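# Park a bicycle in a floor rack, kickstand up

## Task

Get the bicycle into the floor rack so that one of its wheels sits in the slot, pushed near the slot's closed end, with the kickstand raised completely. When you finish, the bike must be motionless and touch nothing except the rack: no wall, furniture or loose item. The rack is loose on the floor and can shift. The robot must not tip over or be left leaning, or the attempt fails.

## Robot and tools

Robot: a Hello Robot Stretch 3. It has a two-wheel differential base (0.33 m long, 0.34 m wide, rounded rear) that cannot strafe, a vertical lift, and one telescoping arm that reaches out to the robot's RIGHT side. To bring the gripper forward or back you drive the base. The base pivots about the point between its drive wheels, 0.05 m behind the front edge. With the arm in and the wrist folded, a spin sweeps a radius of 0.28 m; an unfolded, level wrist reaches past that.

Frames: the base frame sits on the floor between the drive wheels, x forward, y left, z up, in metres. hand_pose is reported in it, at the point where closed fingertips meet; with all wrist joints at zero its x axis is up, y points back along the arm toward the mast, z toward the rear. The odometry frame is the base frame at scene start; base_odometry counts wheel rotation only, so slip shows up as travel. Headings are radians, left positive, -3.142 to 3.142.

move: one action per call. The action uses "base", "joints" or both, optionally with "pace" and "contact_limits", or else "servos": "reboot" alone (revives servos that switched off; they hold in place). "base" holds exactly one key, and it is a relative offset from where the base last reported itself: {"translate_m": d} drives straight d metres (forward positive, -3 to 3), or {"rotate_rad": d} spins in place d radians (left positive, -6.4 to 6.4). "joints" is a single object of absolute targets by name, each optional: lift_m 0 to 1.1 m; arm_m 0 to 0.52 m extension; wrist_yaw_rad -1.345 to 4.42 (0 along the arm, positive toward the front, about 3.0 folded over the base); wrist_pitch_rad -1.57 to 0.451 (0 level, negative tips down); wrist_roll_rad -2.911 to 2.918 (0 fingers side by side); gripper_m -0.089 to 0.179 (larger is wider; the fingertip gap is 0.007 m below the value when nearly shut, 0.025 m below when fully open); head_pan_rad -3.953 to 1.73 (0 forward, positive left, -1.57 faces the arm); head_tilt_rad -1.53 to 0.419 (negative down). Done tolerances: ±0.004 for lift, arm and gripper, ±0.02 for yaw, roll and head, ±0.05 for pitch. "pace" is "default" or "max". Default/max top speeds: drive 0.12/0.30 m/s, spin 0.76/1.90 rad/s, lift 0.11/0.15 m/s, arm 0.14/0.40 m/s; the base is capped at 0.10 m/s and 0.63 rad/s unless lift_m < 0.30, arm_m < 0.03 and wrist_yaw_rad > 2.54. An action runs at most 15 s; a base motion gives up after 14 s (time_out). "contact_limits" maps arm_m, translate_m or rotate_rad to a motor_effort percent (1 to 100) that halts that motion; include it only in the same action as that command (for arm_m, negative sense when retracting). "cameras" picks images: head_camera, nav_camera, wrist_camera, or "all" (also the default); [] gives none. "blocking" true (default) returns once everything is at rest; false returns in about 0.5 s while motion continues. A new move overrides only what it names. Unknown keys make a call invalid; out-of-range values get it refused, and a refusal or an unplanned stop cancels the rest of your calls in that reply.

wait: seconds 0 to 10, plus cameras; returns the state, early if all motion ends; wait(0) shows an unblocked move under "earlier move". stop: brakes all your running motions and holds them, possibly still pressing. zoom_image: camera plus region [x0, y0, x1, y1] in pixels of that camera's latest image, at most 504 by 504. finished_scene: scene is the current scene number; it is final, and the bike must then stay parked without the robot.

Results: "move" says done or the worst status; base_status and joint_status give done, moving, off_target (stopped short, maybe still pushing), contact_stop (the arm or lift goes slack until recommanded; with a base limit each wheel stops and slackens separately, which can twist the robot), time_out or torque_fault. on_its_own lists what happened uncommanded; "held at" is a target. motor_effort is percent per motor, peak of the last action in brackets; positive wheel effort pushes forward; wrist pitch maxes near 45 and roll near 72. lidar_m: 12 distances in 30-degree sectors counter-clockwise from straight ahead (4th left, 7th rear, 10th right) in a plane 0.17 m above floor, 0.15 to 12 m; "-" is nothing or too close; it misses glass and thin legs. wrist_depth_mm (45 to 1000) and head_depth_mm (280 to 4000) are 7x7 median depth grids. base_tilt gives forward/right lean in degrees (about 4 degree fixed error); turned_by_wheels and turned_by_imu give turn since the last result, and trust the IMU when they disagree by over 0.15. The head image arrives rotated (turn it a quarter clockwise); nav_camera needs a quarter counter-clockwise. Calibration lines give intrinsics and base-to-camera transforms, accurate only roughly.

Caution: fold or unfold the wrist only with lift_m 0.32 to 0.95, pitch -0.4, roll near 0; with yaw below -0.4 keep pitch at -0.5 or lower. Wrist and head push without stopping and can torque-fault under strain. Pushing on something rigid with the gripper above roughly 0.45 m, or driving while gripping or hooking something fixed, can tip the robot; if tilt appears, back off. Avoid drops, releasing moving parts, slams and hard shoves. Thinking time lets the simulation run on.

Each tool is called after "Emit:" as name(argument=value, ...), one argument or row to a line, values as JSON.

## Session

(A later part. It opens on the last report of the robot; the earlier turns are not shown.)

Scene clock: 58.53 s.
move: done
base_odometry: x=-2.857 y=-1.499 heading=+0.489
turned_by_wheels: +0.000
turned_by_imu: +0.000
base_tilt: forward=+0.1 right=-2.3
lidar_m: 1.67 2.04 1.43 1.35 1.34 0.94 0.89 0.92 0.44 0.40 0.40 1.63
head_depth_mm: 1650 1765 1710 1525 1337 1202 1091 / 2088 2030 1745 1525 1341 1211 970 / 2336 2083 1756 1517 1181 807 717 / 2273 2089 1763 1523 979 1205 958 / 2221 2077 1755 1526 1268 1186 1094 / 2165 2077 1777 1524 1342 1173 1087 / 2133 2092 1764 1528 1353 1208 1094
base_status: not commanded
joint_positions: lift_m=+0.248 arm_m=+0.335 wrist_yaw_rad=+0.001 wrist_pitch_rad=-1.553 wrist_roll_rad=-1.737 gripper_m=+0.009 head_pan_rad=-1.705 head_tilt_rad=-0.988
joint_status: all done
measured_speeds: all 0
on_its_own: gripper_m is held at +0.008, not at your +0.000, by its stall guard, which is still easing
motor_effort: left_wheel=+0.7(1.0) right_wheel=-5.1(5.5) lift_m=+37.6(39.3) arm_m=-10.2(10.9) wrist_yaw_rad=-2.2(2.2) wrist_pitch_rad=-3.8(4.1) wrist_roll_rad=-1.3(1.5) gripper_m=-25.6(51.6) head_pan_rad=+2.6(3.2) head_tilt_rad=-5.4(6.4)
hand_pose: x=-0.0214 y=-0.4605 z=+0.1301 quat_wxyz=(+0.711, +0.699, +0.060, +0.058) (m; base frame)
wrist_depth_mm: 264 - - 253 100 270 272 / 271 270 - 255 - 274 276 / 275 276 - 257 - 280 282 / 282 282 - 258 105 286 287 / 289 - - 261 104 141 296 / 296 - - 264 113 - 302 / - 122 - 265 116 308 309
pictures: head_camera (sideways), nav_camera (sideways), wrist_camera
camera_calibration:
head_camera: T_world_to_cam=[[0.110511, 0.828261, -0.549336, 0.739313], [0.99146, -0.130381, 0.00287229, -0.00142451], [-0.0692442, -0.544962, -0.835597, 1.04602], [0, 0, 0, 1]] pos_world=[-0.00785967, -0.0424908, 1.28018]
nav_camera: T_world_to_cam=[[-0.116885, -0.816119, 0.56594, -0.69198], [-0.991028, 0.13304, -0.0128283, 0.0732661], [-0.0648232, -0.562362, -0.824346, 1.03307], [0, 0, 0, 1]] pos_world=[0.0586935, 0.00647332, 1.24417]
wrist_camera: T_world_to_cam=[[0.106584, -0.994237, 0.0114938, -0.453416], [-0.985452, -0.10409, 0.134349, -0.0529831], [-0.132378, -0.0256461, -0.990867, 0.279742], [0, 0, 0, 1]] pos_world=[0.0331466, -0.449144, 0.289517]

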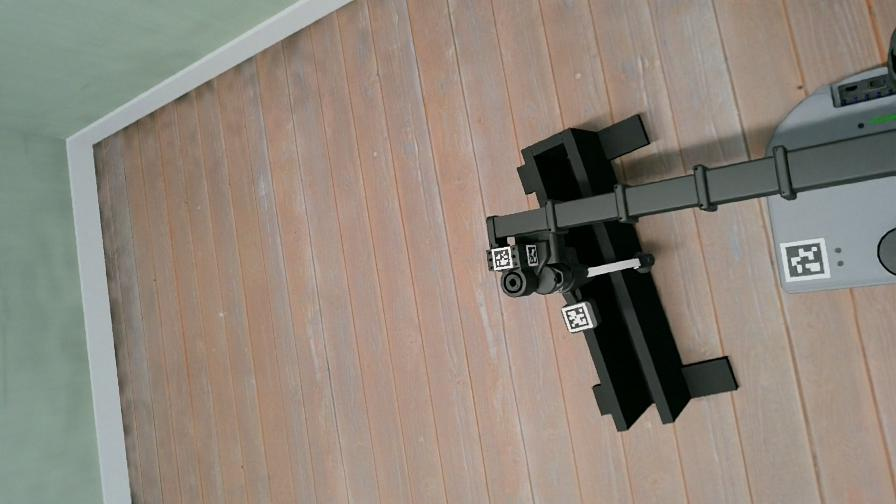

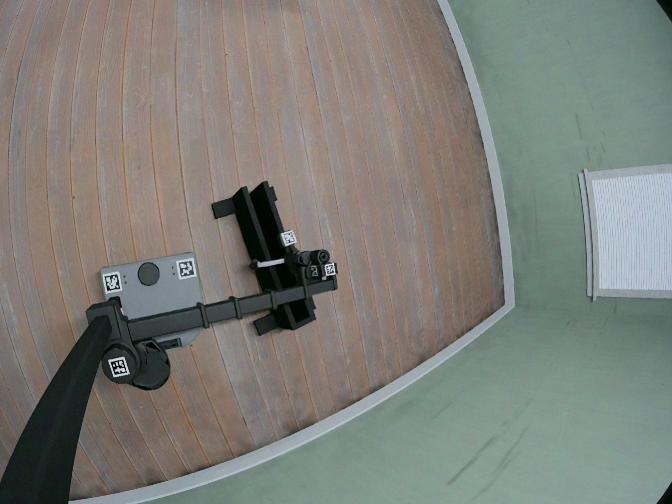

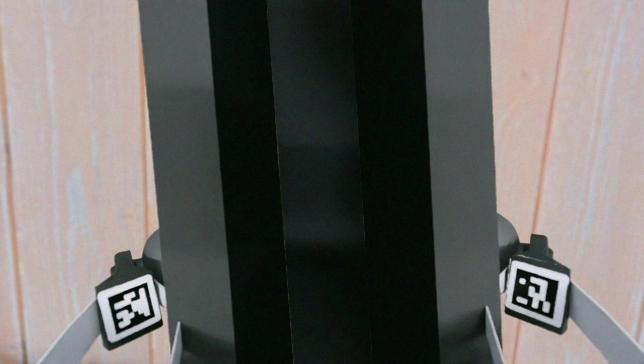

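Emit:
move(
  joints={"wrist_roll_rad": -1.571, "arm_m": 0.27, "head_pan_rad": -1.2, "head_tilt_rad": -0.7},
  base={"rotate_rad": 0.414},
)

Scene clock: 61.37 s.
move: done
base_odometry: x=-2.857 y=-1.499 heading=+0.903
turned_by_wheels: +0.414
turned_by_imu: +0.420
base_tilt: forward=+0.1 right=-2.3
lidar_m: 2.32 1.49 1.36 1.37 0.98 0.89 0.90 1.11 0.36 0.34 0.36 1.63
head_depth_mm: 2164 2367 2499 1990 1595 1339 1112 / 2309 2570 2588 1981 1602 1349 788 / 2513 2779 2563 1966 1606 1345 1074 / 2702 3075 2612 1983 1619 1352 1072 / 2996 3347 2582 1974 1608 1354 1162 / 3253 3516 2604 1988 1593 1347 1173 / 3602 3808 2613 1869 1612 1347 1167
base_status: done
joint_positions: lift_m=+0.248 arm_m=+0.270 wrist_yaw_rad=-0.002 wrist_pitch_rad=-1.554 wrist_roll_rad=-1.570 gripper_m=+0.023 head_pan_rad=-1.205 head_tilt_rad=-0.705
joint_status: all done
measured_speeds: all 0
on_its_own: gripper_m is held at +0.022, not at your +0.000, by its stall guard, which is still easing
motor_effort: left_wheel=-5.5(10.7) right_wheel=+7.3(12.1) lift_m=+35.3(36.9) arm_m=-12.5(16.4) wrist_yaw_rad=+2.0(5.9) wrist_pitch_rad=-3.6(3.8) wrist_roll_rad=-0.9(7.2) gripper_m=-26.5(28.5) head_pan_rad=+2.4(5.2) head_tilt_rad=+2.8(4.2)
hand_pose: x=-0.0213 y=-0.3954 z=+0.1301 quat_wxyz=(+0.713, +0.701, -0.001, -0.001) (m; base frame)
wrist_depth_mm: 264 - - 255 101 268 272 / 270 270 - 254 - 276 276 / 276 279 - 256 - 281 283 / 281 282 - 259 105 284 290 / 291 - - 261 104 140 296 / 266 127 - 263 112 - 302 / - 122 - 265 117 310 311
pictures: head_camera (sideways), nav_camera (sideways), wrist_camera
camera_calibration:
head_camera: T_world_to_cam=[[-0.233355, 0.605707, -0.7607, 1.01683], [0.932395, 0.361437, 0.00176958, 0.000370539], [0.276017, -0.70886, -0.649101, 0.801389], [0, 0, 0, 1]] pos_world=[0.0157386, -0.0479597, 1.29368]
nav_camera: T_world_to_cam=[[0.220443, -0.594192, 0.773525, -0.964538], [-0.932258, -0.361591, -0.0120814, 0.0719399], [0.286878, -0.718462, -0.633651, 0.782929], [0, 0, 0, 1]] pos_world=[0.0550864, 0.0153963, 1.24307]
wrist_camera: T_world_to_cam=[[-0.0637136, -0.997906, 0.0111509, -0.393707], [-0.989198, 0.0646278, 0.131566, 0.0208127], [-0.132012, -0.00264785, -0.991245, 0.290577], [0, 0, 0, 1]] pos_world=[0.0338629, -0.393458, 0.289684]

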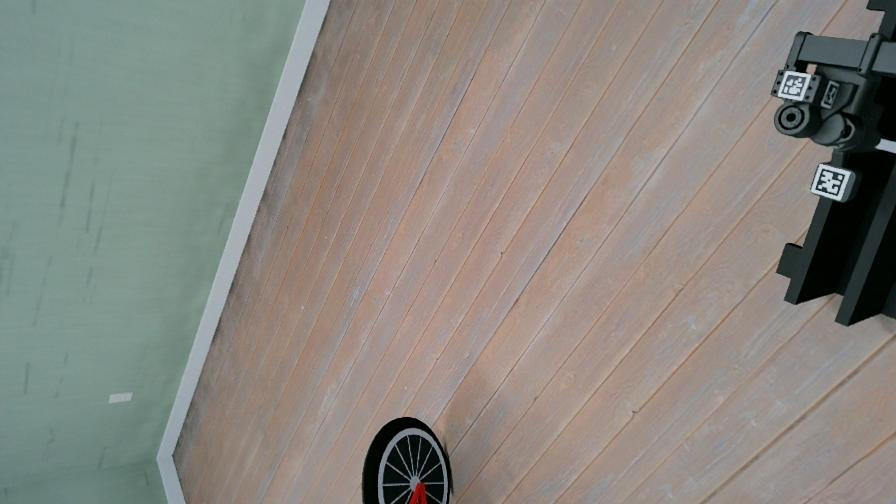

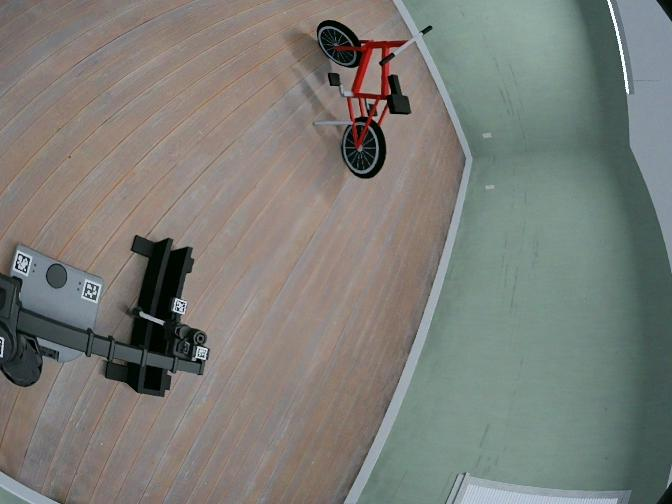

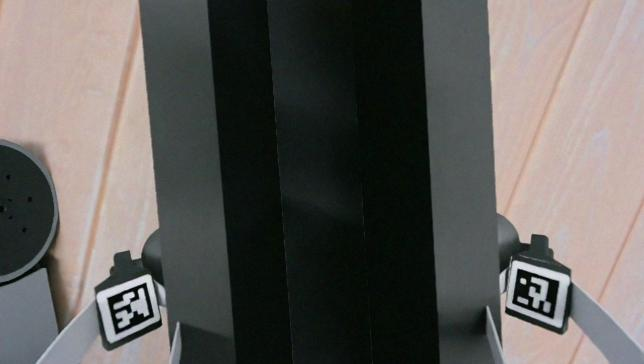

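Emit:
move(
  base={"translate_m": 1.2},
  joints={"head_pan_rad": -1.2},
)

Scene clock: 74.53 s.
move: done
base_odometry: x=-2.113 y=-0.558 heading=+0.903
turned_by_wheels: +0.000
turned_by_imu: -0.003
base_tilt: forward=+0.1 right=-2.3
lidar_m: 1.60 1.03 0.93 0.94 1.15 2.02 2.03 2.49 0.36 0.34 0.36 2.74
head_depth_mm: 2548 2764 2579 1978 1569 1347 1116 / 2715 2996 2594 1255 1491 1350 788 / 2921 3203 2642 1890 1522 1352 1077 / 3178 3462 2571 1799 1525 1345 1072 / 3197 3463 2583 1970 1488 1351 1160 / 2892 3132 2640 1988 1570 1342 1163 / 2679 2921 2613 2007 1600 1344 1164
base_status: done
joint_positions: lift_m=+0.248 arm_m=+0.270 wrist_yaw_rad=-0.002 wrist_pitch_rad=-1.554 wrist_roll_rad=-1.570 gripper_m=+0.055 head_pan_rad=-1.205 head_tilt_rad=-0.705
joint_status: all done
measured_speeds: all 0
on_its_own: gripper_m is held at +0.054, not at your +0.000, by its stall guard, which is not easing now
motor_effort: left_wheel=+0.7(5.7) right_wheel=+6.3(11.6) lift_m=+29.9(35.4) arm_m=+3.8(12.4) wrist_yaw_rad=+1.4(2.8) wrist_pitch_rad=-3.6(3.8) wrist_roll_rad=-0.9(1.2) gripper_m=-20.0(26.6) head_pan_rad=+2.3(3.6) head_tilt_rad=+2.0(3.2)
hand_pose: x=-0.0213 y=-0.3954 z=+0.1301 quat_wxyz=(+0.713, +0.701, -0.001, -0.001) (m; base frame)
wrist_depth_mm: 265 - - 252 100 269 270 / 271 268 - 253 - 275 277 / 276 277 - 256 - 281 284 / 282 283 - 258 105 288 290 / 287 287 - 260 103 140 296 / 268 127 - 262 112 - 304 / - 122 - 265 105 310 308
pictures: head_camera (sideways), nav_camera (sideways), wrist_camera
camera_calibration:
head_camera: T_world_to_cam=[[-0.23336, 0.605677, -0.760722, 1.01685], [0.932386, 0.36146, 0.00176943, 0.000370777], [0.276042, -0.708874, -0.649075, 0.801355], [0, 0, 0, 1]] pos_world=[0.0157399, -0.0479597, 1.29368]
nav_camera: T_world_to_cam=[[0.220448, -0.594163, 0.773546, -0.964566], [-0.932249, -0.361614, -0.0120812, 0.0719396], [0.286904, -0.718475, -0.633625, 0.782895], [0, 0, 0, 1]] pos_world=[0.0550867, 0.0153957, 1.24307]
wrist_camera: T_world_to_cam=[[-0.0637131, -0.997906, 0.0111507, -0.393707], [-0.989198, 0.0646273, 0.131566, 0.0208127], [-0.132012, -0.00264779, -0.991245, 0.290576], [0, 0, 0, 1]] pos_world=[0.0338629, -0.393458, 0.289684]

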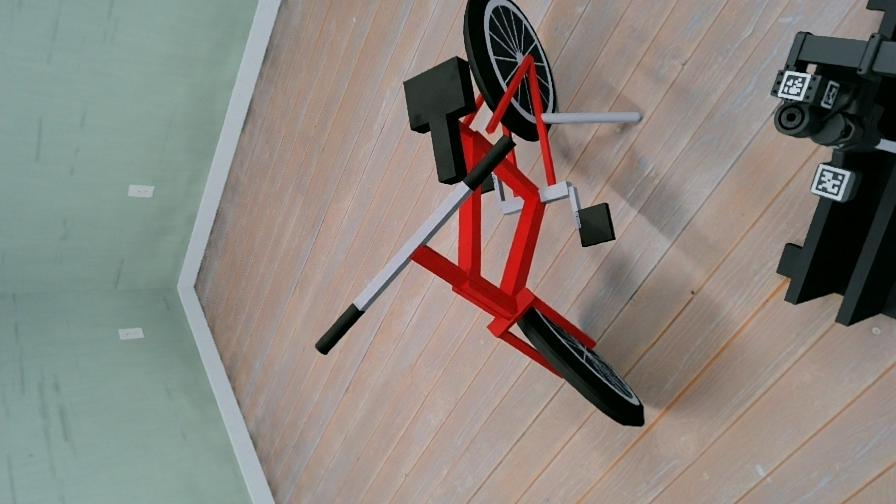

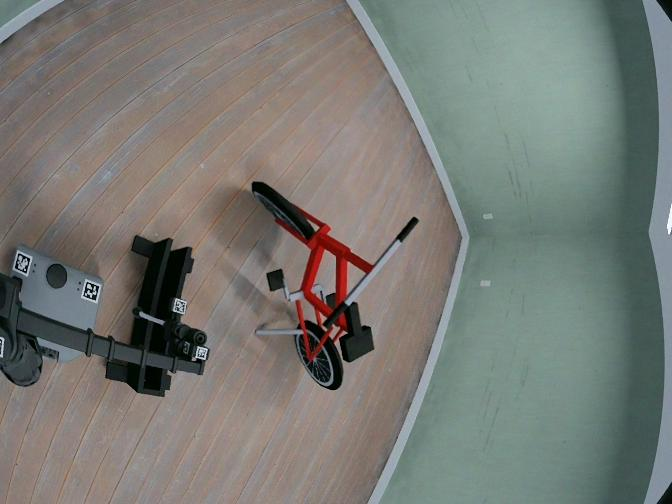

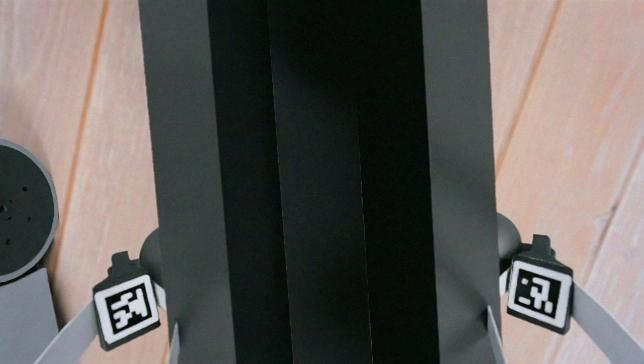

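Emit:
move(
  base={"translate_m": 1.057},
  joints={"head_pan_rad": -1.3},
  cameras=[],
)

Emit:
move(
  joints={"arm_m": 0.43},
  cameras=[],
)

Emit:
move(
  joints={"wrist_roll_rad": 0.946},
)

Scene clock: 87.07 s.
move: done
base_odometry: x=-1.458 y=+0.272 heading=+0.902
turned_by_wheels: +0.000
turned_by_imu: -0.002
base_tilt: forward=+0.1 right=-2.4
lidar_m: 0.94 0.62 0.56 0.57 0.69 1.36 3.02 3.54 0.36 0.34 0.36 1.76
head_depth_mm: 2763 3102 2567 1972 1598 1349 1165 / 2903 3170 2578 1959 1608 1355 786 / 2926 3238 2609 1986 1604 1349 899 / 2570 2901 2587 1984 1602 1353 1079 / 2229 2495 2506 2001 1608 1349 1118 / 2022 2202 2382 1996 1603 1354 1164 / 1828 1973 2131 1976 1612 1356 1164
base_status: done
joint_positions: lift_m=+0.248 arm_m=+0.270 wrist_yaw_rad=-0.002 wrist_pitch_rad=-1.554 wrist_roll_rad=-1.570 gripper_m=+0.055 head_pan_rad=-1.295 head_tilt_rad=-0.705
joint_status: all done
measured_speeds: all 0
on_its_own: gripper_m is held at +0.054, not at your +0.000, by its stall guard, which is not easing now
motor_effort: left_wheel=+1.7(5.4) right_wheel=+6.5(11.2) lift_m=+31.0(31.7) arm_m=+13.7(14.4) wrist_yaw_rad=+2.5(3.2) wrist_pitch_rad=-3.4(3.8) wrist_roll_rad=-0.9(1.2) gripper_m=-19.7(20.9) head_pan_rad=-2.2(6.8) head_tilt_rad=+2.1(3.4)
hand_pose: x=-0.0213 y=-0.3954 z=+0.1301 quat_wxyz=(+0.713, +0.701, -0.001, -0.001) (m; base frame)
wrist_depth_mm: 263 - - 255 100 270 271 / 271 269 - 256 - 276 276 / 277 277 - 257 - 280 284 / 280 283 - 259 105 288 290 / 289 289 - 261 103 140 294 / 267 127 - 263 112 - 302 / - 122 - 263 105 311 309
pictures: none
No camera images: "cameras" was empty.

Scene clock: 89.50 s.
move: done
base_odometry: x=-1.458 y=+0.272 heading=+0.902
turned_by_wheels: +0.000
turned_by_imu: +0.000
base_tilt: forward=+0.1 right=-2.3
lidar_m: 0.94 0.62 0.56 0.57 0.69 1.36 3.03 3.53 0.52 0.50 0.52 1.75
head_depth_mm: 2755 3060 2574 1993 1600 1309 1039 / 2942 3147 2603 1975 1606 913 1033 / 2943 3238 2561 1988 1605 1352 1106 / 2548 2813 2611 2007 1616 1355 1132 / 2227 2470 2557 1974 1615 1340 1143 / 2033 2226 2413 1970 1624 1355 1161 / 1817 1976 2143 2001 1594 1356 1167
base_status: not commanded
joint_positions: lift_m=+0.248 arm_m=+0.430 wrist_yaw_rad=-0.002 wrist_pitch_rad=-1.554 wrist_roll_rad=-1.570 gripper_m=+0.058 head_pan_rad=-1.295 head_tilt_rad=-0.705
joint_status: all done
measured_speeds: all 0
on_its_own: gripper_m is held at +0.057, not at your +0.000, by its stall guard, which is not easing now
motor_effort: left_wheel=+2.1(2.3) right_wheel=+6.7(6.9) lift_m=+31.6(32.0) arm_m=+13.9(17.9) wrist_yaw_rad=+1.3(2.5) wrist_pitch_rad=-3.3(3.7) wrist_roll_rad=-0.9(1.1) gripper_m=-19.0(20.6) head_pan_rad=-2.4(3.0) head_tilt_rad=+2.1(3.3)
hand_pose: x=-0.0213 y=-0.5552 z=+0.1301 quat_wxyz=(+0.713, +0.702, -0.001, -0.001) (m; base frame)
wrist_depth_mm: 266 - - 253 100 269 269 / 271 269 - 256 - 274 276 / 277 - - 257 - 280 283 / 282 284 - 260 105 284 289 / 289 290 - 261 103 125 296 / 294 126 - 263 112 - 298 / - 122 - 265 105 309 306
pictures: none
No camera images: "cameras" was empty.

Scene clock: 91.43 s.
move: done
base_odometry: x=-1.458 y=+0.272 heading=+0.902
turned_by_wheels: +0.000
turned_by_imu: +0.000
base_tilt: forward=+0.1 right=-2.3
lidar_m: 0.94 0.62 0.56 0.57 0.69 1.36 3.02 3.52 0.61 0.41 0.39 1.76
head_depth_mm: 2756 3047 2624 1987 1607 1324 1144 / 2934 3188 2616 1971 1611 913 1034 / 2961 3281 2591 1990 1611 1342 1108 / 2551 2882 2621 1971 1609 1346 1060 / 2247 2492 2554 1978 1602 1352 1143 / 2000 2217 2393 1973 1619 1345 1165 / 1796 1992 2156 1987 1621 1350 1166
base_status: not commanded
joint_positions: lift_m=+0.248 arm_m=+0.430 wrist_yaw_rad=-0.003 wrist_pitch_rad=-1.557 wrist_roll_rad=+0.949 gripper_m=+0.058 head_pan_rad=-1.295 head_tilt_rad=-0.705
joint_status: all done
measured_speeds: all 0
on_its_own: gripper_m is held at +0.057, not at your +0.000, by its stall guard, which is not easing now
motor_effort: left_wheel=+1.7(2.2) right_wheel=+6.5(6.8) lift_m=+32.1(32.3) arm_m=+12.6(14.2) wrist_yaw_rad=+2.3(6.6) wrist_pitch_rad=-2.9(3.5) wrist_roll_rad=-1.4(9.3) gripper_m=-19.8(20.1) head_pan_rad=-1.9(2.9) head_tilt_rad=+2.7(3.5)
hand_pose: x=-0.0216 y=-0.5541 z=+0.1302 quat_wxyz=(+0.217, +0.214, -0.678, -0.669) (m; base frame)
wrist_depth_mm: 272 - - 253 100 267 266 / 276 272 - 255 - 272 271 / 282 282 - 256 - 275 277 / 288 288 - 260 105 283 283 / 295 295 - 262 103 126 287 / 301 126 - 263 113 - 293 / 107 122 - 264 105 300 297
pictures: head_camera (sideways), nav_camera (sideways), wrist_camera
camera_calibration:
head_camera: T_world_to_cam=[[-0.178182, 0.62413, -0.760732, 1.01653], [0.961008, 0.276514, 0.00176937, 0.00019626], [0.211457, -0.730754, -0.649064, 0.801735], [0, 0, 0, 1]] pos_world=[0.0114065, -0.0486304, 1.29368]
nav_camera: T_world_to_cam=[[0.166353, -0.611505, 0.773555, -0.964248], [-0.960886, -0.27668, -0.0120811, 0.0721142], [0.221415, -0.741289, -0.633614, 0.78328], [0, 0, 0, 1]] pos_world=[0.0562688, 0.0109463, 1.24307]
wrist_camera: T_world_to_cam=[[-0.53, 0.847851, -0.0157812, 0.464085], [0.840335, 0.527616, 0.124335, 0.327784], [0.113744, 0.0526362, -0.992115, 0.326241], [0, 0, 0, 1]] pos_world=[-0.0665912, -0.583591, 0.290237]

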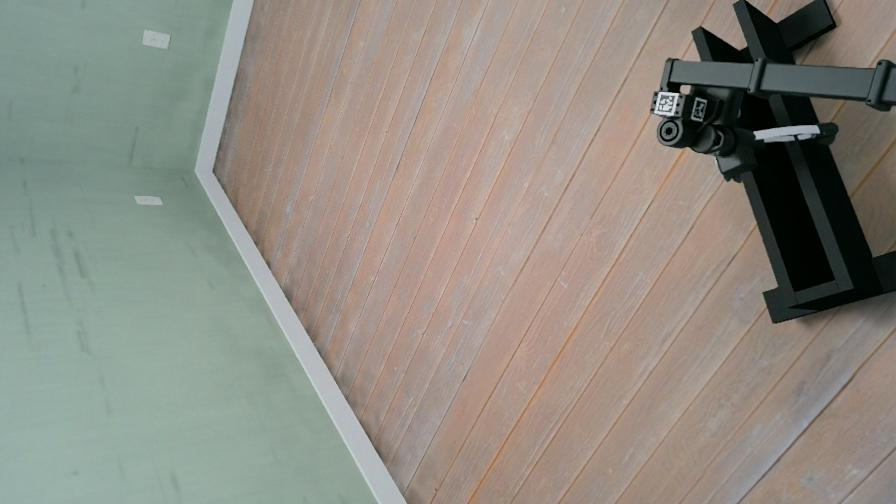

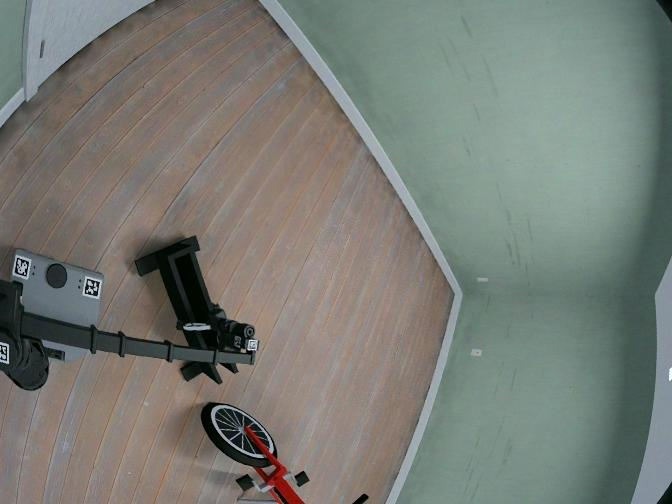

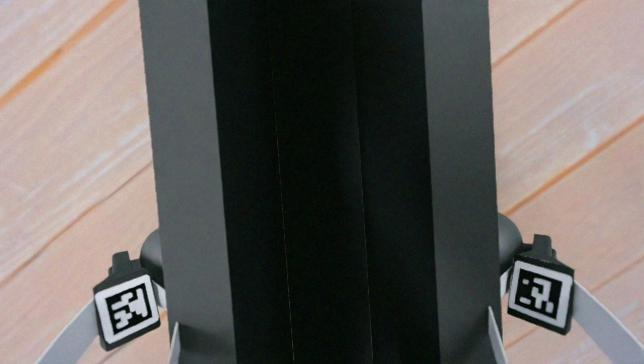

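Emit:
move(
  joints={"arm_m": 0.362, "head_pan_rad": -1.75, "head_tilt_rad": -0.75},
)

Emit:
zoom_image(
  camera="head_camera",
  region=[390, 60, 890, 500],
)

Scene clock: 93.17 s.
move: done
base_odometry: x=-1.458 y=+0.272 heading=+0.902
turned_by_wheels: +0.000
turned_by_imu: +0.000
base_tilt: forward=+0.1 right=-2.3
lidar_m: 0.94 0.62 0.56 0.56 0.69 1.36 3.03 3.54 0.52 0.35 0.33 1.76
head_depth_mm: 2615 2900 2417 1840 1279 1315 1151 / 2663 3018 2453 1902 1385 1299 1144 / 2705 3044 2420 1884 1561 1271 1128 / 2775 3086 2434 1888 1563 906 1107 / 2826 3080 2447 1908 1558 1272 1068 / 2868 3181 2432 1899 1575 1316 1043 / 2954 3166 2450 1904 1552 1325 1150
base_status: not commanded
joint_positions: lift_m=+0.248 arm_m=+0.362 wrist_yaw_rad=-0.002 wrist_pitch_rad=-1.558 wrist_roll_rad=+0.948 gripper_m=+0.058 head_pan_rad=-1.745 head_tilt_rad=-0.740
joint_status: all done
measured_speeds: all 0
on_its_own: gripper_m is held at +0.057, not at your +0.000, by its stall guard, which is not easing now
motor_effort: left_wheel=+1.3(2.2) right_wheel=+6.6(6.7) lift_m=+32.4(32.6) arm_m=-12.5(15.7) wrist_yaw_rad=+0.9(3.1) wrist_pitch_rad=-2.7(3.1) wrist_roll_rad=-1.2(1.6) gripper_m=-19.5(20.2) head_pan_rad=-2.4(5.0) head_tilt_rad=-3.1(5.6)
hand_pose: x=-0.0216 y=-0.4860 z=+0.1302 quat_wxyz=(+0.218, +0.215, -0.677, -0.669) (m; base frame)
wrist_depth_mm: 271 - - 254 100 266 267 / 277 275 - 255 - 273 273 / 283 282 - 256 - 278 279 / 289 288 - 260 105 283 283 / 295 297 - 261 103 125 289 / 300 126 - 262 113 - 296 / 107 122 - 264 105 301 299
pictures: head_camera (sideways), nav_camera (sideways), wrist_camera
camera_calibration:
head_camera: T_world_to_cam=[[0.115562, 0.665697, -0.73722, 0.984094], [0.985618, -0.168976, 0.00191742, -0.000146521], [-0.123296, -0.726839, -0.67565, 0.838359], [0, 0, 0, 1]] pos_world=[-0.0102135, -0.0457815, 1.29193]
nav_camera: T_world_to_cam=[[-0.120805, -0.649642, 0.750581, -0.932551], [-0.985517, 0.169134, -0.0122296, 0.0724572], [-0.119004, -0.741188, -0.660666, 0.820545], [0, 0, 0, 1]] pos_world=[0.0563987, -0.00990104, 1.24295]
wrist_camera: T_world_to_cam=[[-0.531846, 0.8467, -0.0154377, 0.405685], [0.839185, 0.529396, 0.124534, 0.292681], [0.113615, 0.0532778, -0.992095, 0.322973], [0, 0, 0, 1]] pos_world=[-0.0665465, -0.515645, 0.290234]

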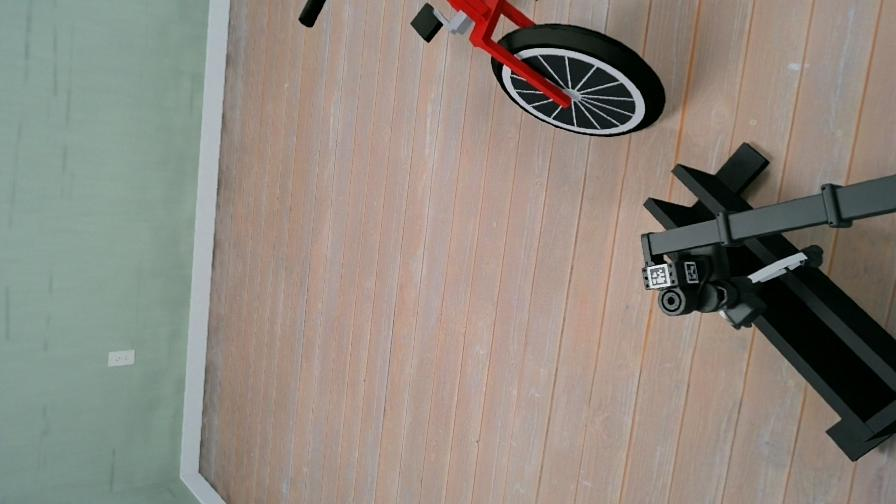

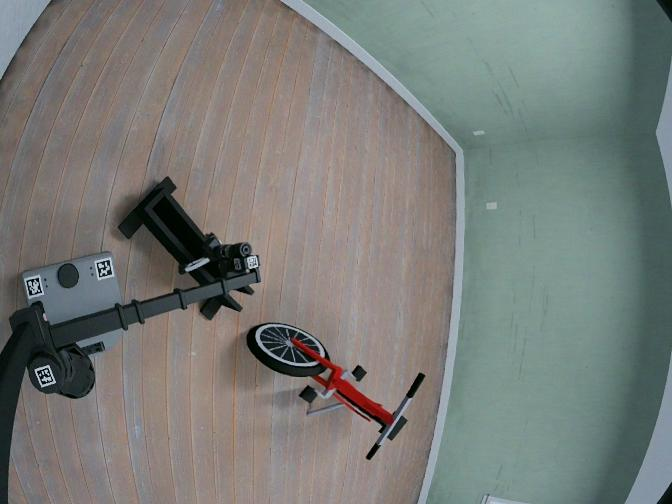

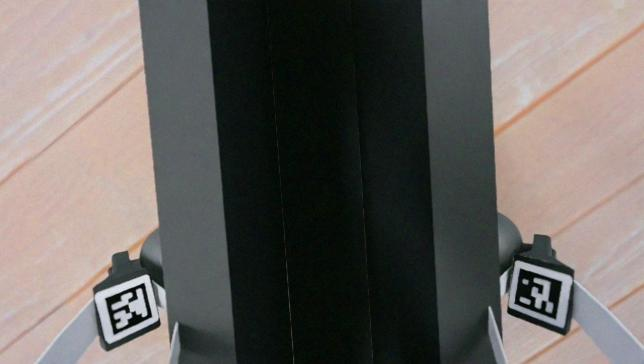

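Scaled by 1.008 from the camera's 896x504 image, which has a finer 1280x720 frame.

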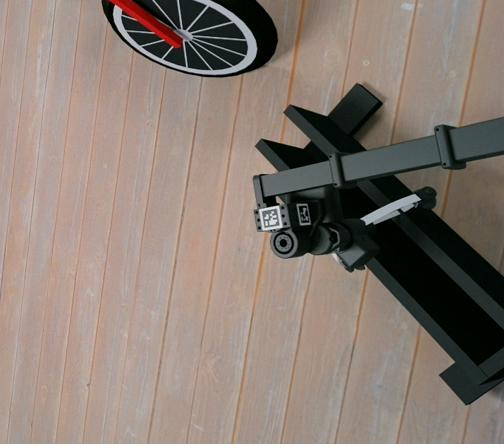

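Emit:
move(
  joints={"head_pan_rad": -1.95, "head_tilt_rad": -0.55},
  cameras=["head_camera"],
)

Emit:
zoom_image(
  camera="head_camera",
  region=[380, 0, 880, 330],
)

Scene clock: 93.90 s.
move: done
base_odometry: x=-1.458 y=+0.272 heading=+0.902
turned_by_wheels: +0.000
turned_by_imu: +0.000
base_tilt: forward=+0.1 right=-2.3
lidar_m: 0.94 0.62 0.56 0.57 0.69 1.36 3.02 3.55 0.52 0.35 0.33 1.75
head_depth_mm: 2688 2988 3143 2171 1779 1502 1241 / 2690 2954 3190 2358 1531 1412 1243 / 2684 2942 3222 2430 1846 1310 1238 / 2701 2983 3195 2440 1853 1491 1195 / 2658 2923 3176 2447 1857 1485 824 / 2682 2917 3201 2462 1843 1492 1217 / 2639 2931 3153 2463 1859 1497 1251
base_status: not commanded
joint_positions: lift_m=+0.248 arm_m=+0.362 wrist_yaw_rad=-0.002 wrist_pitch_rad=-1.558 wrist_roll_rad=+0.948 gripper_m=+0.058 head_pan_rad=-1.945 head_tilt_rad=-0.557
joint_status: all done
measured_speeds: all 0
on_its_own: gripper_m is held at +0.057, not at your +0.000, by its stall guard, which is not easing now
motor_effort: left_wheel=+1.7(1.9) right_wheel=+6.5(6.8) lift_m=+32.1(32.7) arm_m=-12.2(12.8) wrist_yaw_rad=+1.7(2.1) wrist_pitch_rad=-2.4(3.0) wrist_roll_rad=-1.2(1.2) gripper_m=-19.6(20.0) head_pan_rad=-2.1(5.0) head_tilt_rad=+3.1(3.7)
hand_pose: x=-0.0216 y=-0.4860 z=+0.1302 quat_wxyz=(+0.218, +0.215, -0.677, -0.669) (m; base frame)
wrist_depth_mm: 272 - - 253 100 266 267 / 278 275 - 255 - 272 274 / 283 282 - 256 - 277 277 / 289 290 - 259 105 281 283 / 297 293 - 263 103 125 290 / 303 127 - 262 113 - 293 / 107 122 - 265 105 305 300
pictures: head_camera (sideways)
camera_calibration:
head_camera: T_world_to_cam=[[0.192264, 0.493828, -0.848038, 1.12809], [0.932519, -0.361119, 0.00113093, 0.00120095], [-0.305684, -0.791029, -0.529934, 0.649909], [0, 0, 0, 1]] pos_world=[-0.0193438, -0.0425512, 1.30107]

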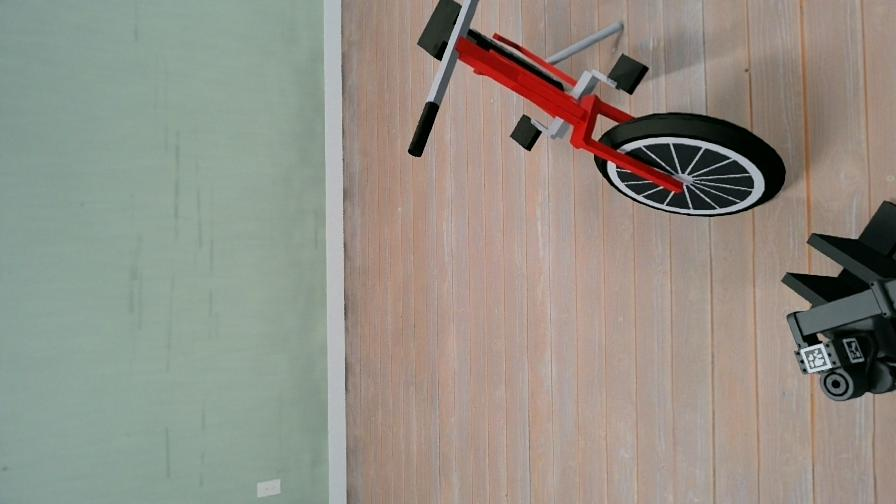

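Scaled by 1.008 from the camera's 896x504 image, which has a finer 1280x720 frame.

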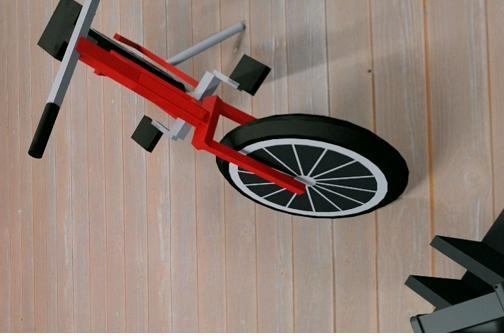

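Emit:
move(
  joints={"lift_m": 0.21},
  cameras=[],
)

Emit:
move(
  joints={"lift_m": 0.219},
  cameras=[],
)

Emit:
move(
  joints={"gripper_m": 0.179},
  cameras=[],
)

Emit:
move(
  joints={"lift_m": 0.45},
)

Scene clock: 94.97 s.
move: contact_stop
base_odometry: x=-1.458 y=+0.272 heading=+0.903
turned_by_wheels: +0.000
turned_by_imu: +0.000
base_tilt: forward=+0.1 right=-2.3
lidar_m: 0.94 0.62 0.56 0.57 0.69 1.36 3.02 3.53 0.76 3.06 1.93 1.76
head_depth_mm: 2706 2950 3156 2159 1785 1492 1240 / 2686 2941 3223 2311 1528 1411 1242 / 2714 2941 3225 2447 1855 1297 1230 / 2649 2953 3235 2461 1867 1483 1174 / 2671 2935 3206 2483 1864 1497 854 / 2660 2929 3152 2451 1856 1489 1242 / 2646 2939 3141 2445 1856 1499 1244
base_status: not commanded
joint_positions: lift_m=+0.218 arm_m=+0.362 wrist_yaw_rad=-0.002 wrist_pitch_rad=-1.574 wrist_roll_rad=+0.947 gripper_m=+0.058 head_pan_rad=-1.945 head_tilt_rad=-0.555
joint_status: lift_m contact_stop (moved -0.030 of -0.038)
measured_speeds: translate_m=+0.000 rotate_rad=+0.000 lift_m=+0.003 arm_m=+0.000 wrist_yaw_rad=+0.000 wrist_pitch_rad=+0.000 wrist_roll_rad=+0.000 head_pan_rad=+0.000 head_tilt_rad=+0.000
on_its_own: gripper_m is held at +0.057, not at your +0.000, by its stall guard, which is not easing now; lift_m is slack since a contact_stop (your +0.210 is given up)
motor_effort: left_wheel=+1.4(1.9) right_wheel=+1.5(6.8) lift_m=+22.1(31.2) arm_m=-11.9(12.3) wrist_yaw_rad=+1.3(2.2) wrist_pitch_rad=+0.1(2.8) wrist_roll_rad=-0.8(1.2) gripper_m=-20.7(21.0) head_pan_rad=-1.9(3.1) head_tilt_rad=+2.1(4.3)
hand_pose: x=-0.0216 y=-0.4818 z=+0.1002 quat_wxyz=(+0.216, +0.217, -0.672, -0.675) (m; base frame)
wrist_depth_mm: 241 - - 240 113 240 241 / 246 - - 243 115 244 246 / 252 - - 250 95 251 251 / 257 - - 255 109 254 258 / 265 - - 262 101 100 263 / 269 - - 267 116 - 268 / 105 121 - 273 123 274 275
pictures: none
No camera images: "cameras" was empty.

not run: a stop that you did not command came earlier in this reply.

not run: a stop that you did not command came earlier in this reply.

not run: a stop that you did not command came earlier in this reply.

Emit:
move(
  joints={"lift_m": 0.219},
  cameras=[],
)

Emit:
move(
  joints={"gripper_m": 0.179},
  cameras=[],
)

Emit:
move(
  joints={"lift_m": 0.45},
)

Emit:
zoom_image(
  camera="wrist_camera",
  region=[100, 0, 600, 364],
)

Scene clock: 95.50 s.
move: done
base_odometry: x=-1.458 y=+0.272 heading=+0.903
turned_by_wheels: +0.000
turned_by_imu: +0.000
base_tilt: forward=+0.1 right=-2.3
lidar_m: 0.94 0.62 0.56 0.57 0.69 1.36 3.02 3.52 0.76 3.05 1.93 1.76
head_depth_mm: 2697 2953 3190 2154 1798 1486 1252 / 2653 2980 3176 2373 1533 1411 1244 / 2682 2946 3212 2439 1858 1306 1231 / 2653 2928 3186 2436 1861 1478 1190 / 2670 2935 3148 2470 1851 1505 850 / 2649 2930 3202 2467 1859 1496 1249 / 2645 2940 3150 2471 1864 1499 1248
base_status: not commanded
joint_positions: lift_m=+0.219 arm_m=+0.362 wrist_yaw_rad=-0.002 wrist_pitch_rad=-1.574 wrist_roll_rad=+0.947 gripper_m=+0.058 head_pan_rad=-1.945 head_tilt_rad=-0.555
joint_status: all done
measured_speeds: all 0
on_its_own: gripper_m is held at +0.057, not at your +0.000, by its stall guard, which is not easing now
motor_effort: left_wheel=+1.0(1.7) right_wheel=+1.4(1.8) lift_m=+32.2(32.2) arm_m=-11.2(11.7) wrist_yaw_rad=+1.8(2.1) wrist_pitch_rad=+0.3(0.4) wrist_roll_rad=-0.8(0.8) gripper_m=-20.8(21.0) head_pan_rad=-2.1(2.3) head_tilt_rad=+2.6(2.8)
hand_pose: x=-0.0216 y=-0.4819 z=+0.1015 quat_wxyz=(+0.216, +0.217, -0.672, -0.675) (m; base frame)
wrist_depth_mm: 240 - - 239 112 240 241 / 246 - - 243 115 246 247 / 251 - - 250 95 251 253 / 256 - - 255 109 98 258 / 263 - - 261 100 100 263 / 267 - - 267 115 - 269 / - 122 - 273 121 274 273
pictures: none
No camera images: "cameras" was empty.

Scene clock: 97.27 s.
move: done
base_odometry: x=-1.458 y=+0.272 heading=+0.903
turned_by_wheels: +0.000
turned_by_imu: +0.000
base_tilt: forward=+0.1 right=-2.3
lidar_m: 0.94 0.62 0.56 0.57 0.69 1.36 3.03 3.53 0.76 3.04 1.94 1.75
head_depth_mm: 2711 2979 3144 2163 1798 1491 1250 / 2698 2932 3193 2332 1520 1408 1244 / 2671 2918 3229 2474 1862 1304 1228 / 2674 2988 3209 2475 1866 1490 1175 / 2672 2919 3191 2434 1857 1492 850 / 2667 2892 3230 2482 1844 1497 1242 / 2639 2920 3137 2454 1845 1495 1243
base_status: not commanded
joint_positions: lift_m=+0.219 arm_m=+0.362 wrist_yaw_rad=-0.002 wrist_pitch_rad=-1.572 wrist_roll_rad=+0.947 gripper_m=+0.179 head_pan_rad=-1.945 head_tilt_rad=-0.555
joint_status: all done
measured_speeds: all 0
motor_effort: left_wheel=+1.4(1.7) right_wheel=+1.5(1.7) lift_m=+24.0(32.2) arm_m=-9.9(11.5) wrist_yaw_rad=+1.4(2.4) wrist_pitch_rad=-0.1(0.6) wrist_roll_rad=-0.6(0.8) gripper_m=+0.4(83.2) head_pan_rad=-2.8(3.1) head_tilt_rad=+2.6(3.5)
hand_pose: x=-0.0216 y=-0.4824 z=+0.1015 quat_wxyz=(+0.217, +0.216, -0.672, -0.674) (m; base frame)
wrist_depth_mm: 242 - - 240 113 240 241 / 246 - - 245 115 245 246 / 252 - - 250 96 252 253 / 256 258 - 255 109 98 257 / 264 148 - 260 101 100 263 / 128 138 - 267 116 - 119 / - 277 - 274 122 275 276
pictures: none
No camera images: "cameras" was empty.

Scene clock: 100.20 s.
move: done
base_odometry: x=-1.458 y=+0.272 heading=+0.903
turned_by_wheels: +0.000
turned_by_imu: +0.000
base_tilt: forward=+0.1 right=-2.3
lidar_m: 0.94 0.62 0.56 0.56 0.69 1.36 3.01 3.53 0.76 3.06 1.93 1.76
head_depth_mm: 2678 2971 3155 2185 1791 1480 1249 / 2710 2984 3179 2329 1541 1417 1247 / 2701 2910 3212 2447 1867 1304 1231 / 2677 2901 3169 2449 1846 1491 1147 / 2670 2925 3226 2454 1859 1458 721 / 2672 2917 3173 2452 1859 1496 726 / 2661 2944 3219 2466 1855 1497 1244
base_status: not commanded
joint_positions: lift_m=+0.450 arm_m=+0.362 wrist_yaw_rad=-0.002 wrist_pitch_rad=-1.571 wrist_roll_rad=+0.947 gripper_m=+0.179 head_pan_rad=-1.945 head_tilt_rad=-0.555
joint_status: all done
measured_speeds: all 0
motor_effort: left_wheel=+1.0(1.7) right_wheel=+1.4(1.7) lift_m=+30.8(33.9) arm_m=-7.5(10.4) wrist_yaw_rad=+1.3(2.4) wrist_pitch_rad=-0.2(0.5) wrist_roll_rad=-0.8(0.9) gripper_m=+0.4(1.0) head_pan_rad=-1.8(3.1) head_tilt_rad=+2.9(3.0)
hand_pose: x=-0.0216 y=-0.4825 z=+0.3325 quat_wxyz=(+0.217, +0.216, -0.673, -0.674) (m; base frame)
wrist_depth_mm: 453 462 464 - 460 457 453 / 466 462 465 - 469 461 459 / 480 475 476 - 476 475 480 / 488 488 495 - 483 489 483 / 498 494 497 - 495 494 391 / 128 511 509 - 509 468 119 / - 517 522 454 522 517 354
pictures: head_camera (sideways), nav_camera (sideways), wrist_camera
camera_calibration:
head_camera: T_world_to_cam=[[0.19187, 0.492297, -0.849017, 1.12937], [0.932388, -0.361456, 0.00112275, 0.00121239], [-0.30633, -0.791829, -0.528364, 0.64787], [0, 0, 0, 1]] pos_world=[-0.0193598, -0.0425433, 1.30116]
nav_camera: T_world_to_cam=[[-0.193007, -0.473467, 0.859405, -1.07398], [-0.932953, 0.35982, -0.0112904, 0.0709166], [-0.303886, -0.803964, -0.51117, 0.627188], [0, 0, 0, 1]] pos_world=[0.04947, -0.0297756, 1.24439]
wrist_camera: T_world_to_cam=[[-0.532871, 0.846188, -0.00384217, 0.401709], [0.838542, 0.528654, 0.131801, 0.262834], [0.11356, 0.0670111, -0.991269, 0.529848], [0, 0, 0, 1]] pos_world=[-0.0665074, -0.514376, 0.492123]

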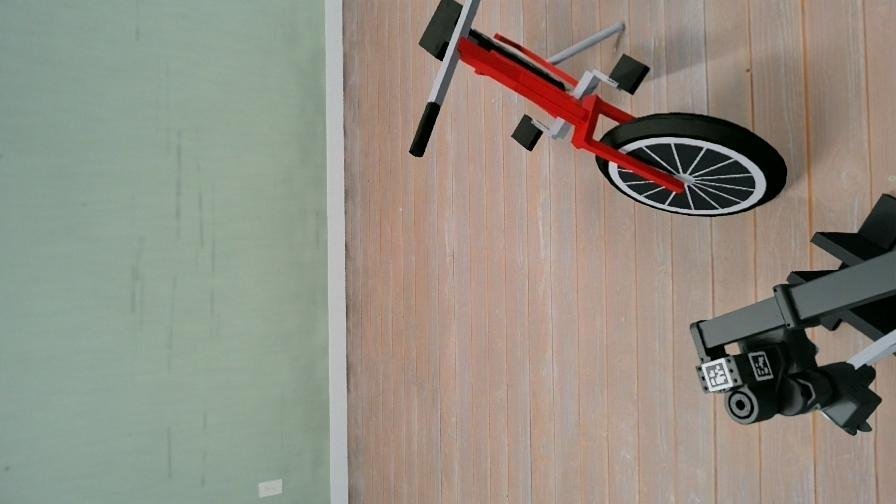

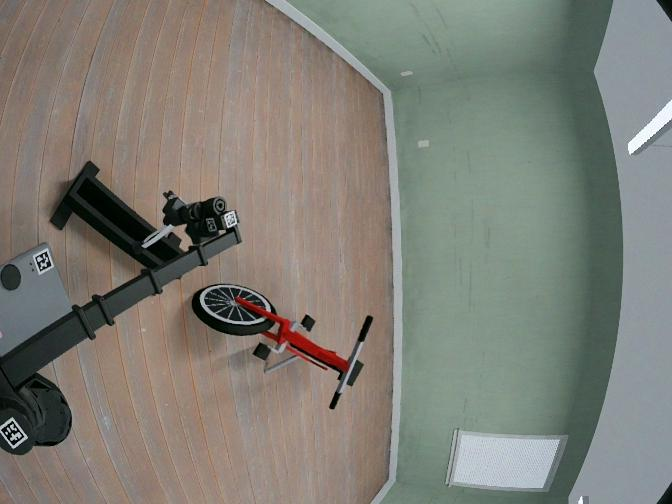

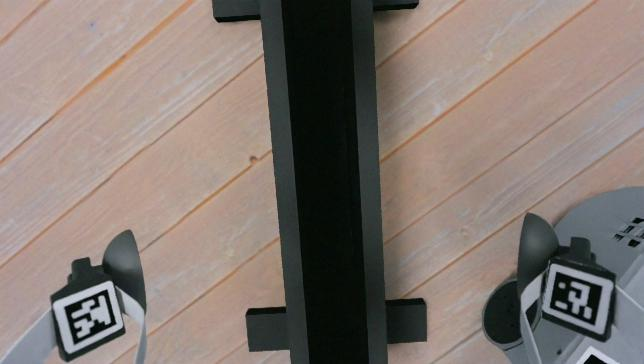

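Scaled by 1.008.

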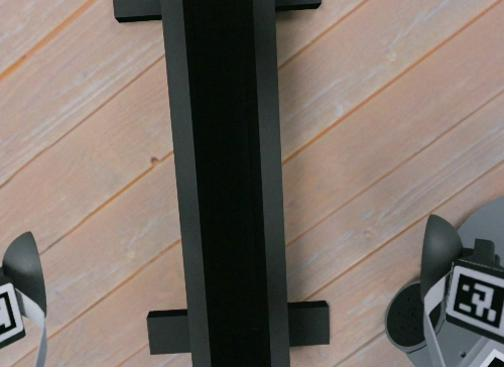

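Emit:
move(
  joints={"arm_m": 0.0, "wrist_pitch_rad": -0.4, "wrist_roll_rad": 0.0, "gripper_m": 0.03, "lift_m": 0.36},
  pace="max",
  cameras=[],
)

Emit:
move(
  joints={"wrist_yaw_rad": 3.0},
  cameras=[],
)

Emit:
move(
  joints={"lift_m": 0.28, "head_pan_rad": -1.6, "head_tilt_rad": -0.8},
  base={"translate_m": 0.55},
  pace="max",
)

Scene clock: 103.27 s.
move: done
base_odometry: x=-1.458 y=+0.272 heading=+0.903
turned_by_wheels: +0.000
turned_by_imu: +0.000
base_tilt: forward=+0.1 right=-2.4
lidar_m: 0.94 0.62 0.56 0.57 0.69 1.36 3.02 3.52 0.76 3.04 1.93 1.75
head_depth_mm: 2714 2966 3217 2155 1804 1488 1244 / 2741 2991 3220 2351 1532 1415 1249 / 2666 2920 3151 2484 1841 1302 1235 / 2690 2913 3161 2459 1860 1493 1173 / 2678 2981 3175 2433 1847 1488 1213 / 2678 2905 3152 2460 1855 1494 1250 / 2655 2910 3160 2462 1851 1492 1252
base_status: not commanded
joint_positions: lift_m=+0.360 arm_m=+0.000 wrist_yaw_rad=+0.000 wrist_pitch_rad=-0.420 wrist_roll_rad=+0.001 gripper_m=+0.030 head_pan_rad=-1.945 head_tilt_rad=-0.555
joint_status: all done
measured_speeds: all 0
motor_effort: left_wheel=+1.6(1.7) right_wheel=+1.5(1.6) lift_m=+27.7(27.7) arm_m=-13.1(16.4) wrist_yaw_rad=-0.5(2.1) wrist_pitch_rad=+3.2(5.7) wrist_roll_rad=-1.0(2.8) gripper_m=-0.1(83.2) head_pan_rad=-1.8(3.1) head_tilt_rad=+2.9(3.2)
hand_pose: x=-0.0216 y=-0.3691 z=+0.3722 quat_wxyz=(+0.691, +0.147, -0.692, -0.148) (m; base frame)
wrist_depth_mm: - - - - - - - / - - - - - - 900 / - - - - - - 607 / 967 954 951 906 871 866 493 / 751 735 772 165 681 677 651 / 643 627 127 135 129 590 588 / 538 551 109 - - 492 511
pictures: none
No camera images: "cameras" was empty.

Scene clock: 105.77 s.
move: done
base_odometry: x=-1.458 y=+0.272 heading=+0.903
turned_by_wheels: +0.000
turned_by_imu: +0.000
base_tilt: forward=+0.1 right=-2.3
lidar_m: 0.94 0.62 0.56 0.57 0.69 1.36 3.00 3.52 0.76 3.03 1.94 1.76
head_depth_mm: 2694 2931 3231 2167 1802 1499 1255 / 2717 2979 3179 2344 1533 1413 1250 / 2651 2924 3192 2463 1859 1296 1235 / 2685 2952 3197 2443 1873 1497 1173 / 2640 2918 3180 2464 1848 1501 1216 / 2666 2904 3194 2460 1867 1490 1249 / 2658 2905 3187 2481 1863 1495 1243
base_status: not commanded
joint_positions: lift_m=+0.360 arm_m=+0.000 wrist_yaw_rad=+2.997 wrist_pitch_rad=-0.420 wrist_roll_rad=+0.001 gripper_m=+0.030 head_pan_rad=-1.945 head_tilt_rad=-0.555
joint_status: all done
measured_speeds: all 0
motor_effort: left_wheel=+1.4(1.7) right_wheel=+1.4(1.6) lift_m=+30.4(30.9) arm_m=-10.9(13.4) wrist_yaw_rad=+3.1(6.4) wrist_pitch_rad=+3.3(3.5) wrist_roll_rad=-0.8(1.0) gripper_m=+0.0(0.7) head_pan_rad=-1.7(3.1) head_tilt_rad=+2.3(3.3)
hand_pose: x=+0.0111 y=+0.0769 z=+0.3723 quat_wxyz=(+0.197, +0.700, +0.097, +0.679) (m; base frame)
wrist_depth_mm: 132 140 - - - - - / - 147 - - - - 510 / - 159 - - - - 564 / - 173 191 - - - 609 / 746 193 203 155 684 667 656 / 629 611 129 573 131 592 580 / 546 553 240 529 507 514 512
pictures: none
No camera images: "cameras" was empty.

Scene clock: 109.17 s.
move: done
base_odometry: x=-1.118 y=+0.704 heading=+0.902
turned_by_wheels: +0.000
turned_by_imu: +0.001
base_tilt: forward=+0.1 right=-2.3
lidar_m: 0.61 0.39 0.35 0.35 0.46 0.89 3.54 1.17 3.38 2.15 1.37 1.24
head_depth_mm: 2808 2978 2254 1785 1506 1290 1076 / 2977 3009 2254 1817 1502 1296 1130 / 2957 3005 2275 1809 1506 1294 1130 / 3042 3020 2237 1806 1514 1294 1133 / 2677 2764 2250 1814 1510 1287 1134 / 2148 2316 2290 1799 1494 1288 1127 / 1827 1944 2040 1810 1521 1286 1131
base_status: done
joint_positions: lift_m=+0.280 arm_m=+0.000 wrist_yaw_rad=+2.998 wrist_pitch_rad=-0.419 wrist_roll_rad=+0.001 gripper_m=+0.030 head_pan_rad=-1.605 head_tilt_rad=-0.790
joint_status: all done
measured_speeds: all 0
motor_effort: left_wheel=-0.9(10.2) right_wheel=+3.0(11.0) lift_m=+27.9(30.4) arm_m=-7.4(10.9) wrist_yaw_rad=+1.2(3.3) wrist_pitch_rad=+3.2(3.3) wrist_roll_rad=-0.8(0.9) gripper_m=+0.3(0.9) head_pan_rad=+1.4(6.2) head_tilt_rad=-4.6(5.7)
hand_pose: x=+0.0108 y=+0.0770 z=+0.2925 quat_wxyz=(+0.197, +0.700, +0.097, +0.679) (m; base frame)
wrist_depth_mm: 131 140 - - - - - / - 147 - 389 - - - / - 160 - - - - - / - 175 190 - - - - / 623 191 197 155 - - - / 533 509 130 292 131 489 471 / 462 277 241 269 422 426 419
pictures: head_camera (sideways), nav_camera (sideways), wrist_camera
camera_calibration:
head_camera: T_world_to_cam=[[0.0229114, 0.710874, -0.702946, 0.939992], [0.999544, -0.0301194, 0.00211948, -0.000494395], [-0.0196656, -0.702674, -0.71124, 0.884016], [0, 0, 0, 1]] pos_world=[-0.00365767, -0.0470561, 1.28951]
nav_camera: T_world_to_cam=[[-0.0303629, -0.696384, 0.717027, -0.889372], [-0.999449, 0.0307983, -0.0124105, 0.0727769], [-0.0134407, -0.717008, -0.696935, 0.867076], [0, 0, 0, 1]] pos_world=[0.0573871, 0.00011538, 1.2429]
wrist_camera: T_world_to_cam=[[0.984989, -0.162764, -0.0574872, 0.0222912], [-0.13382, -0.509647, -0.849913, 0.322742], [0.109037, 0.844848, -0.523777, 0.252416], [0, 0, 0, 1]] pos_world=[-0.00628996, -0.0451407, 0.407793]

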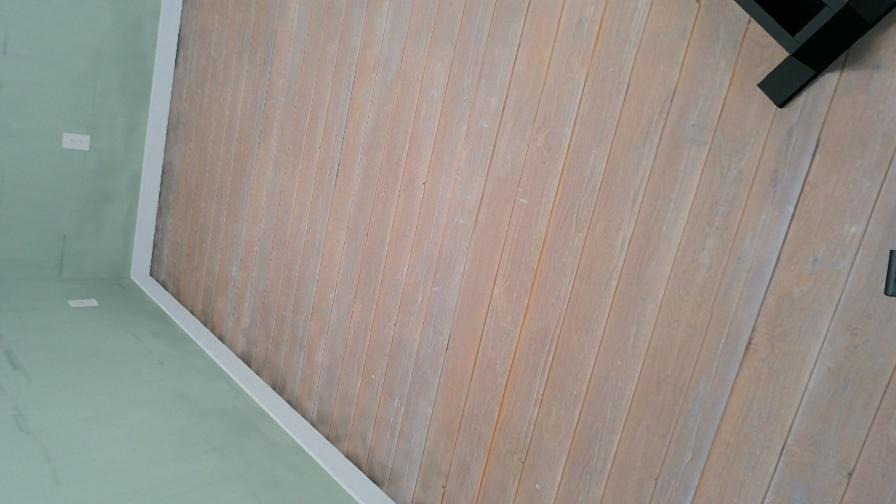

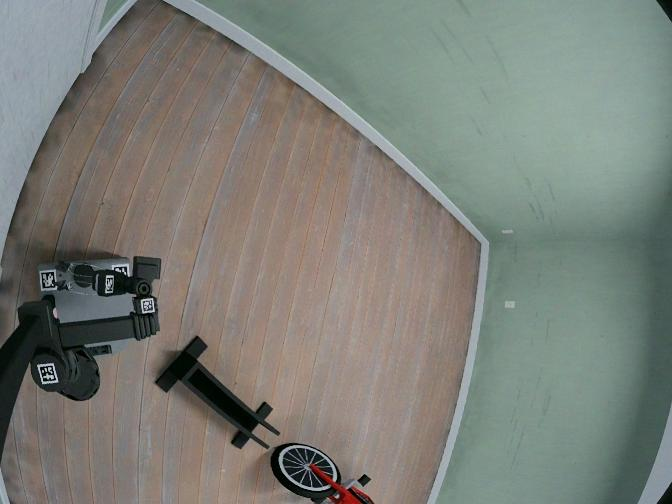

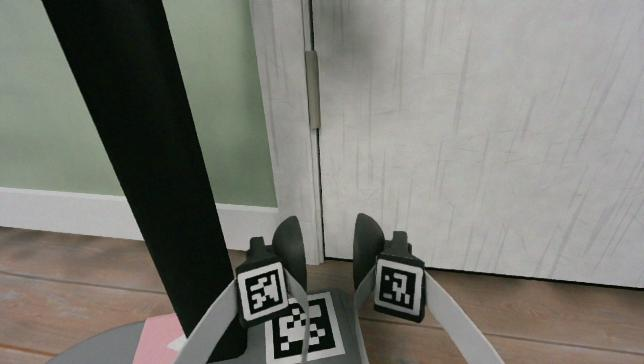

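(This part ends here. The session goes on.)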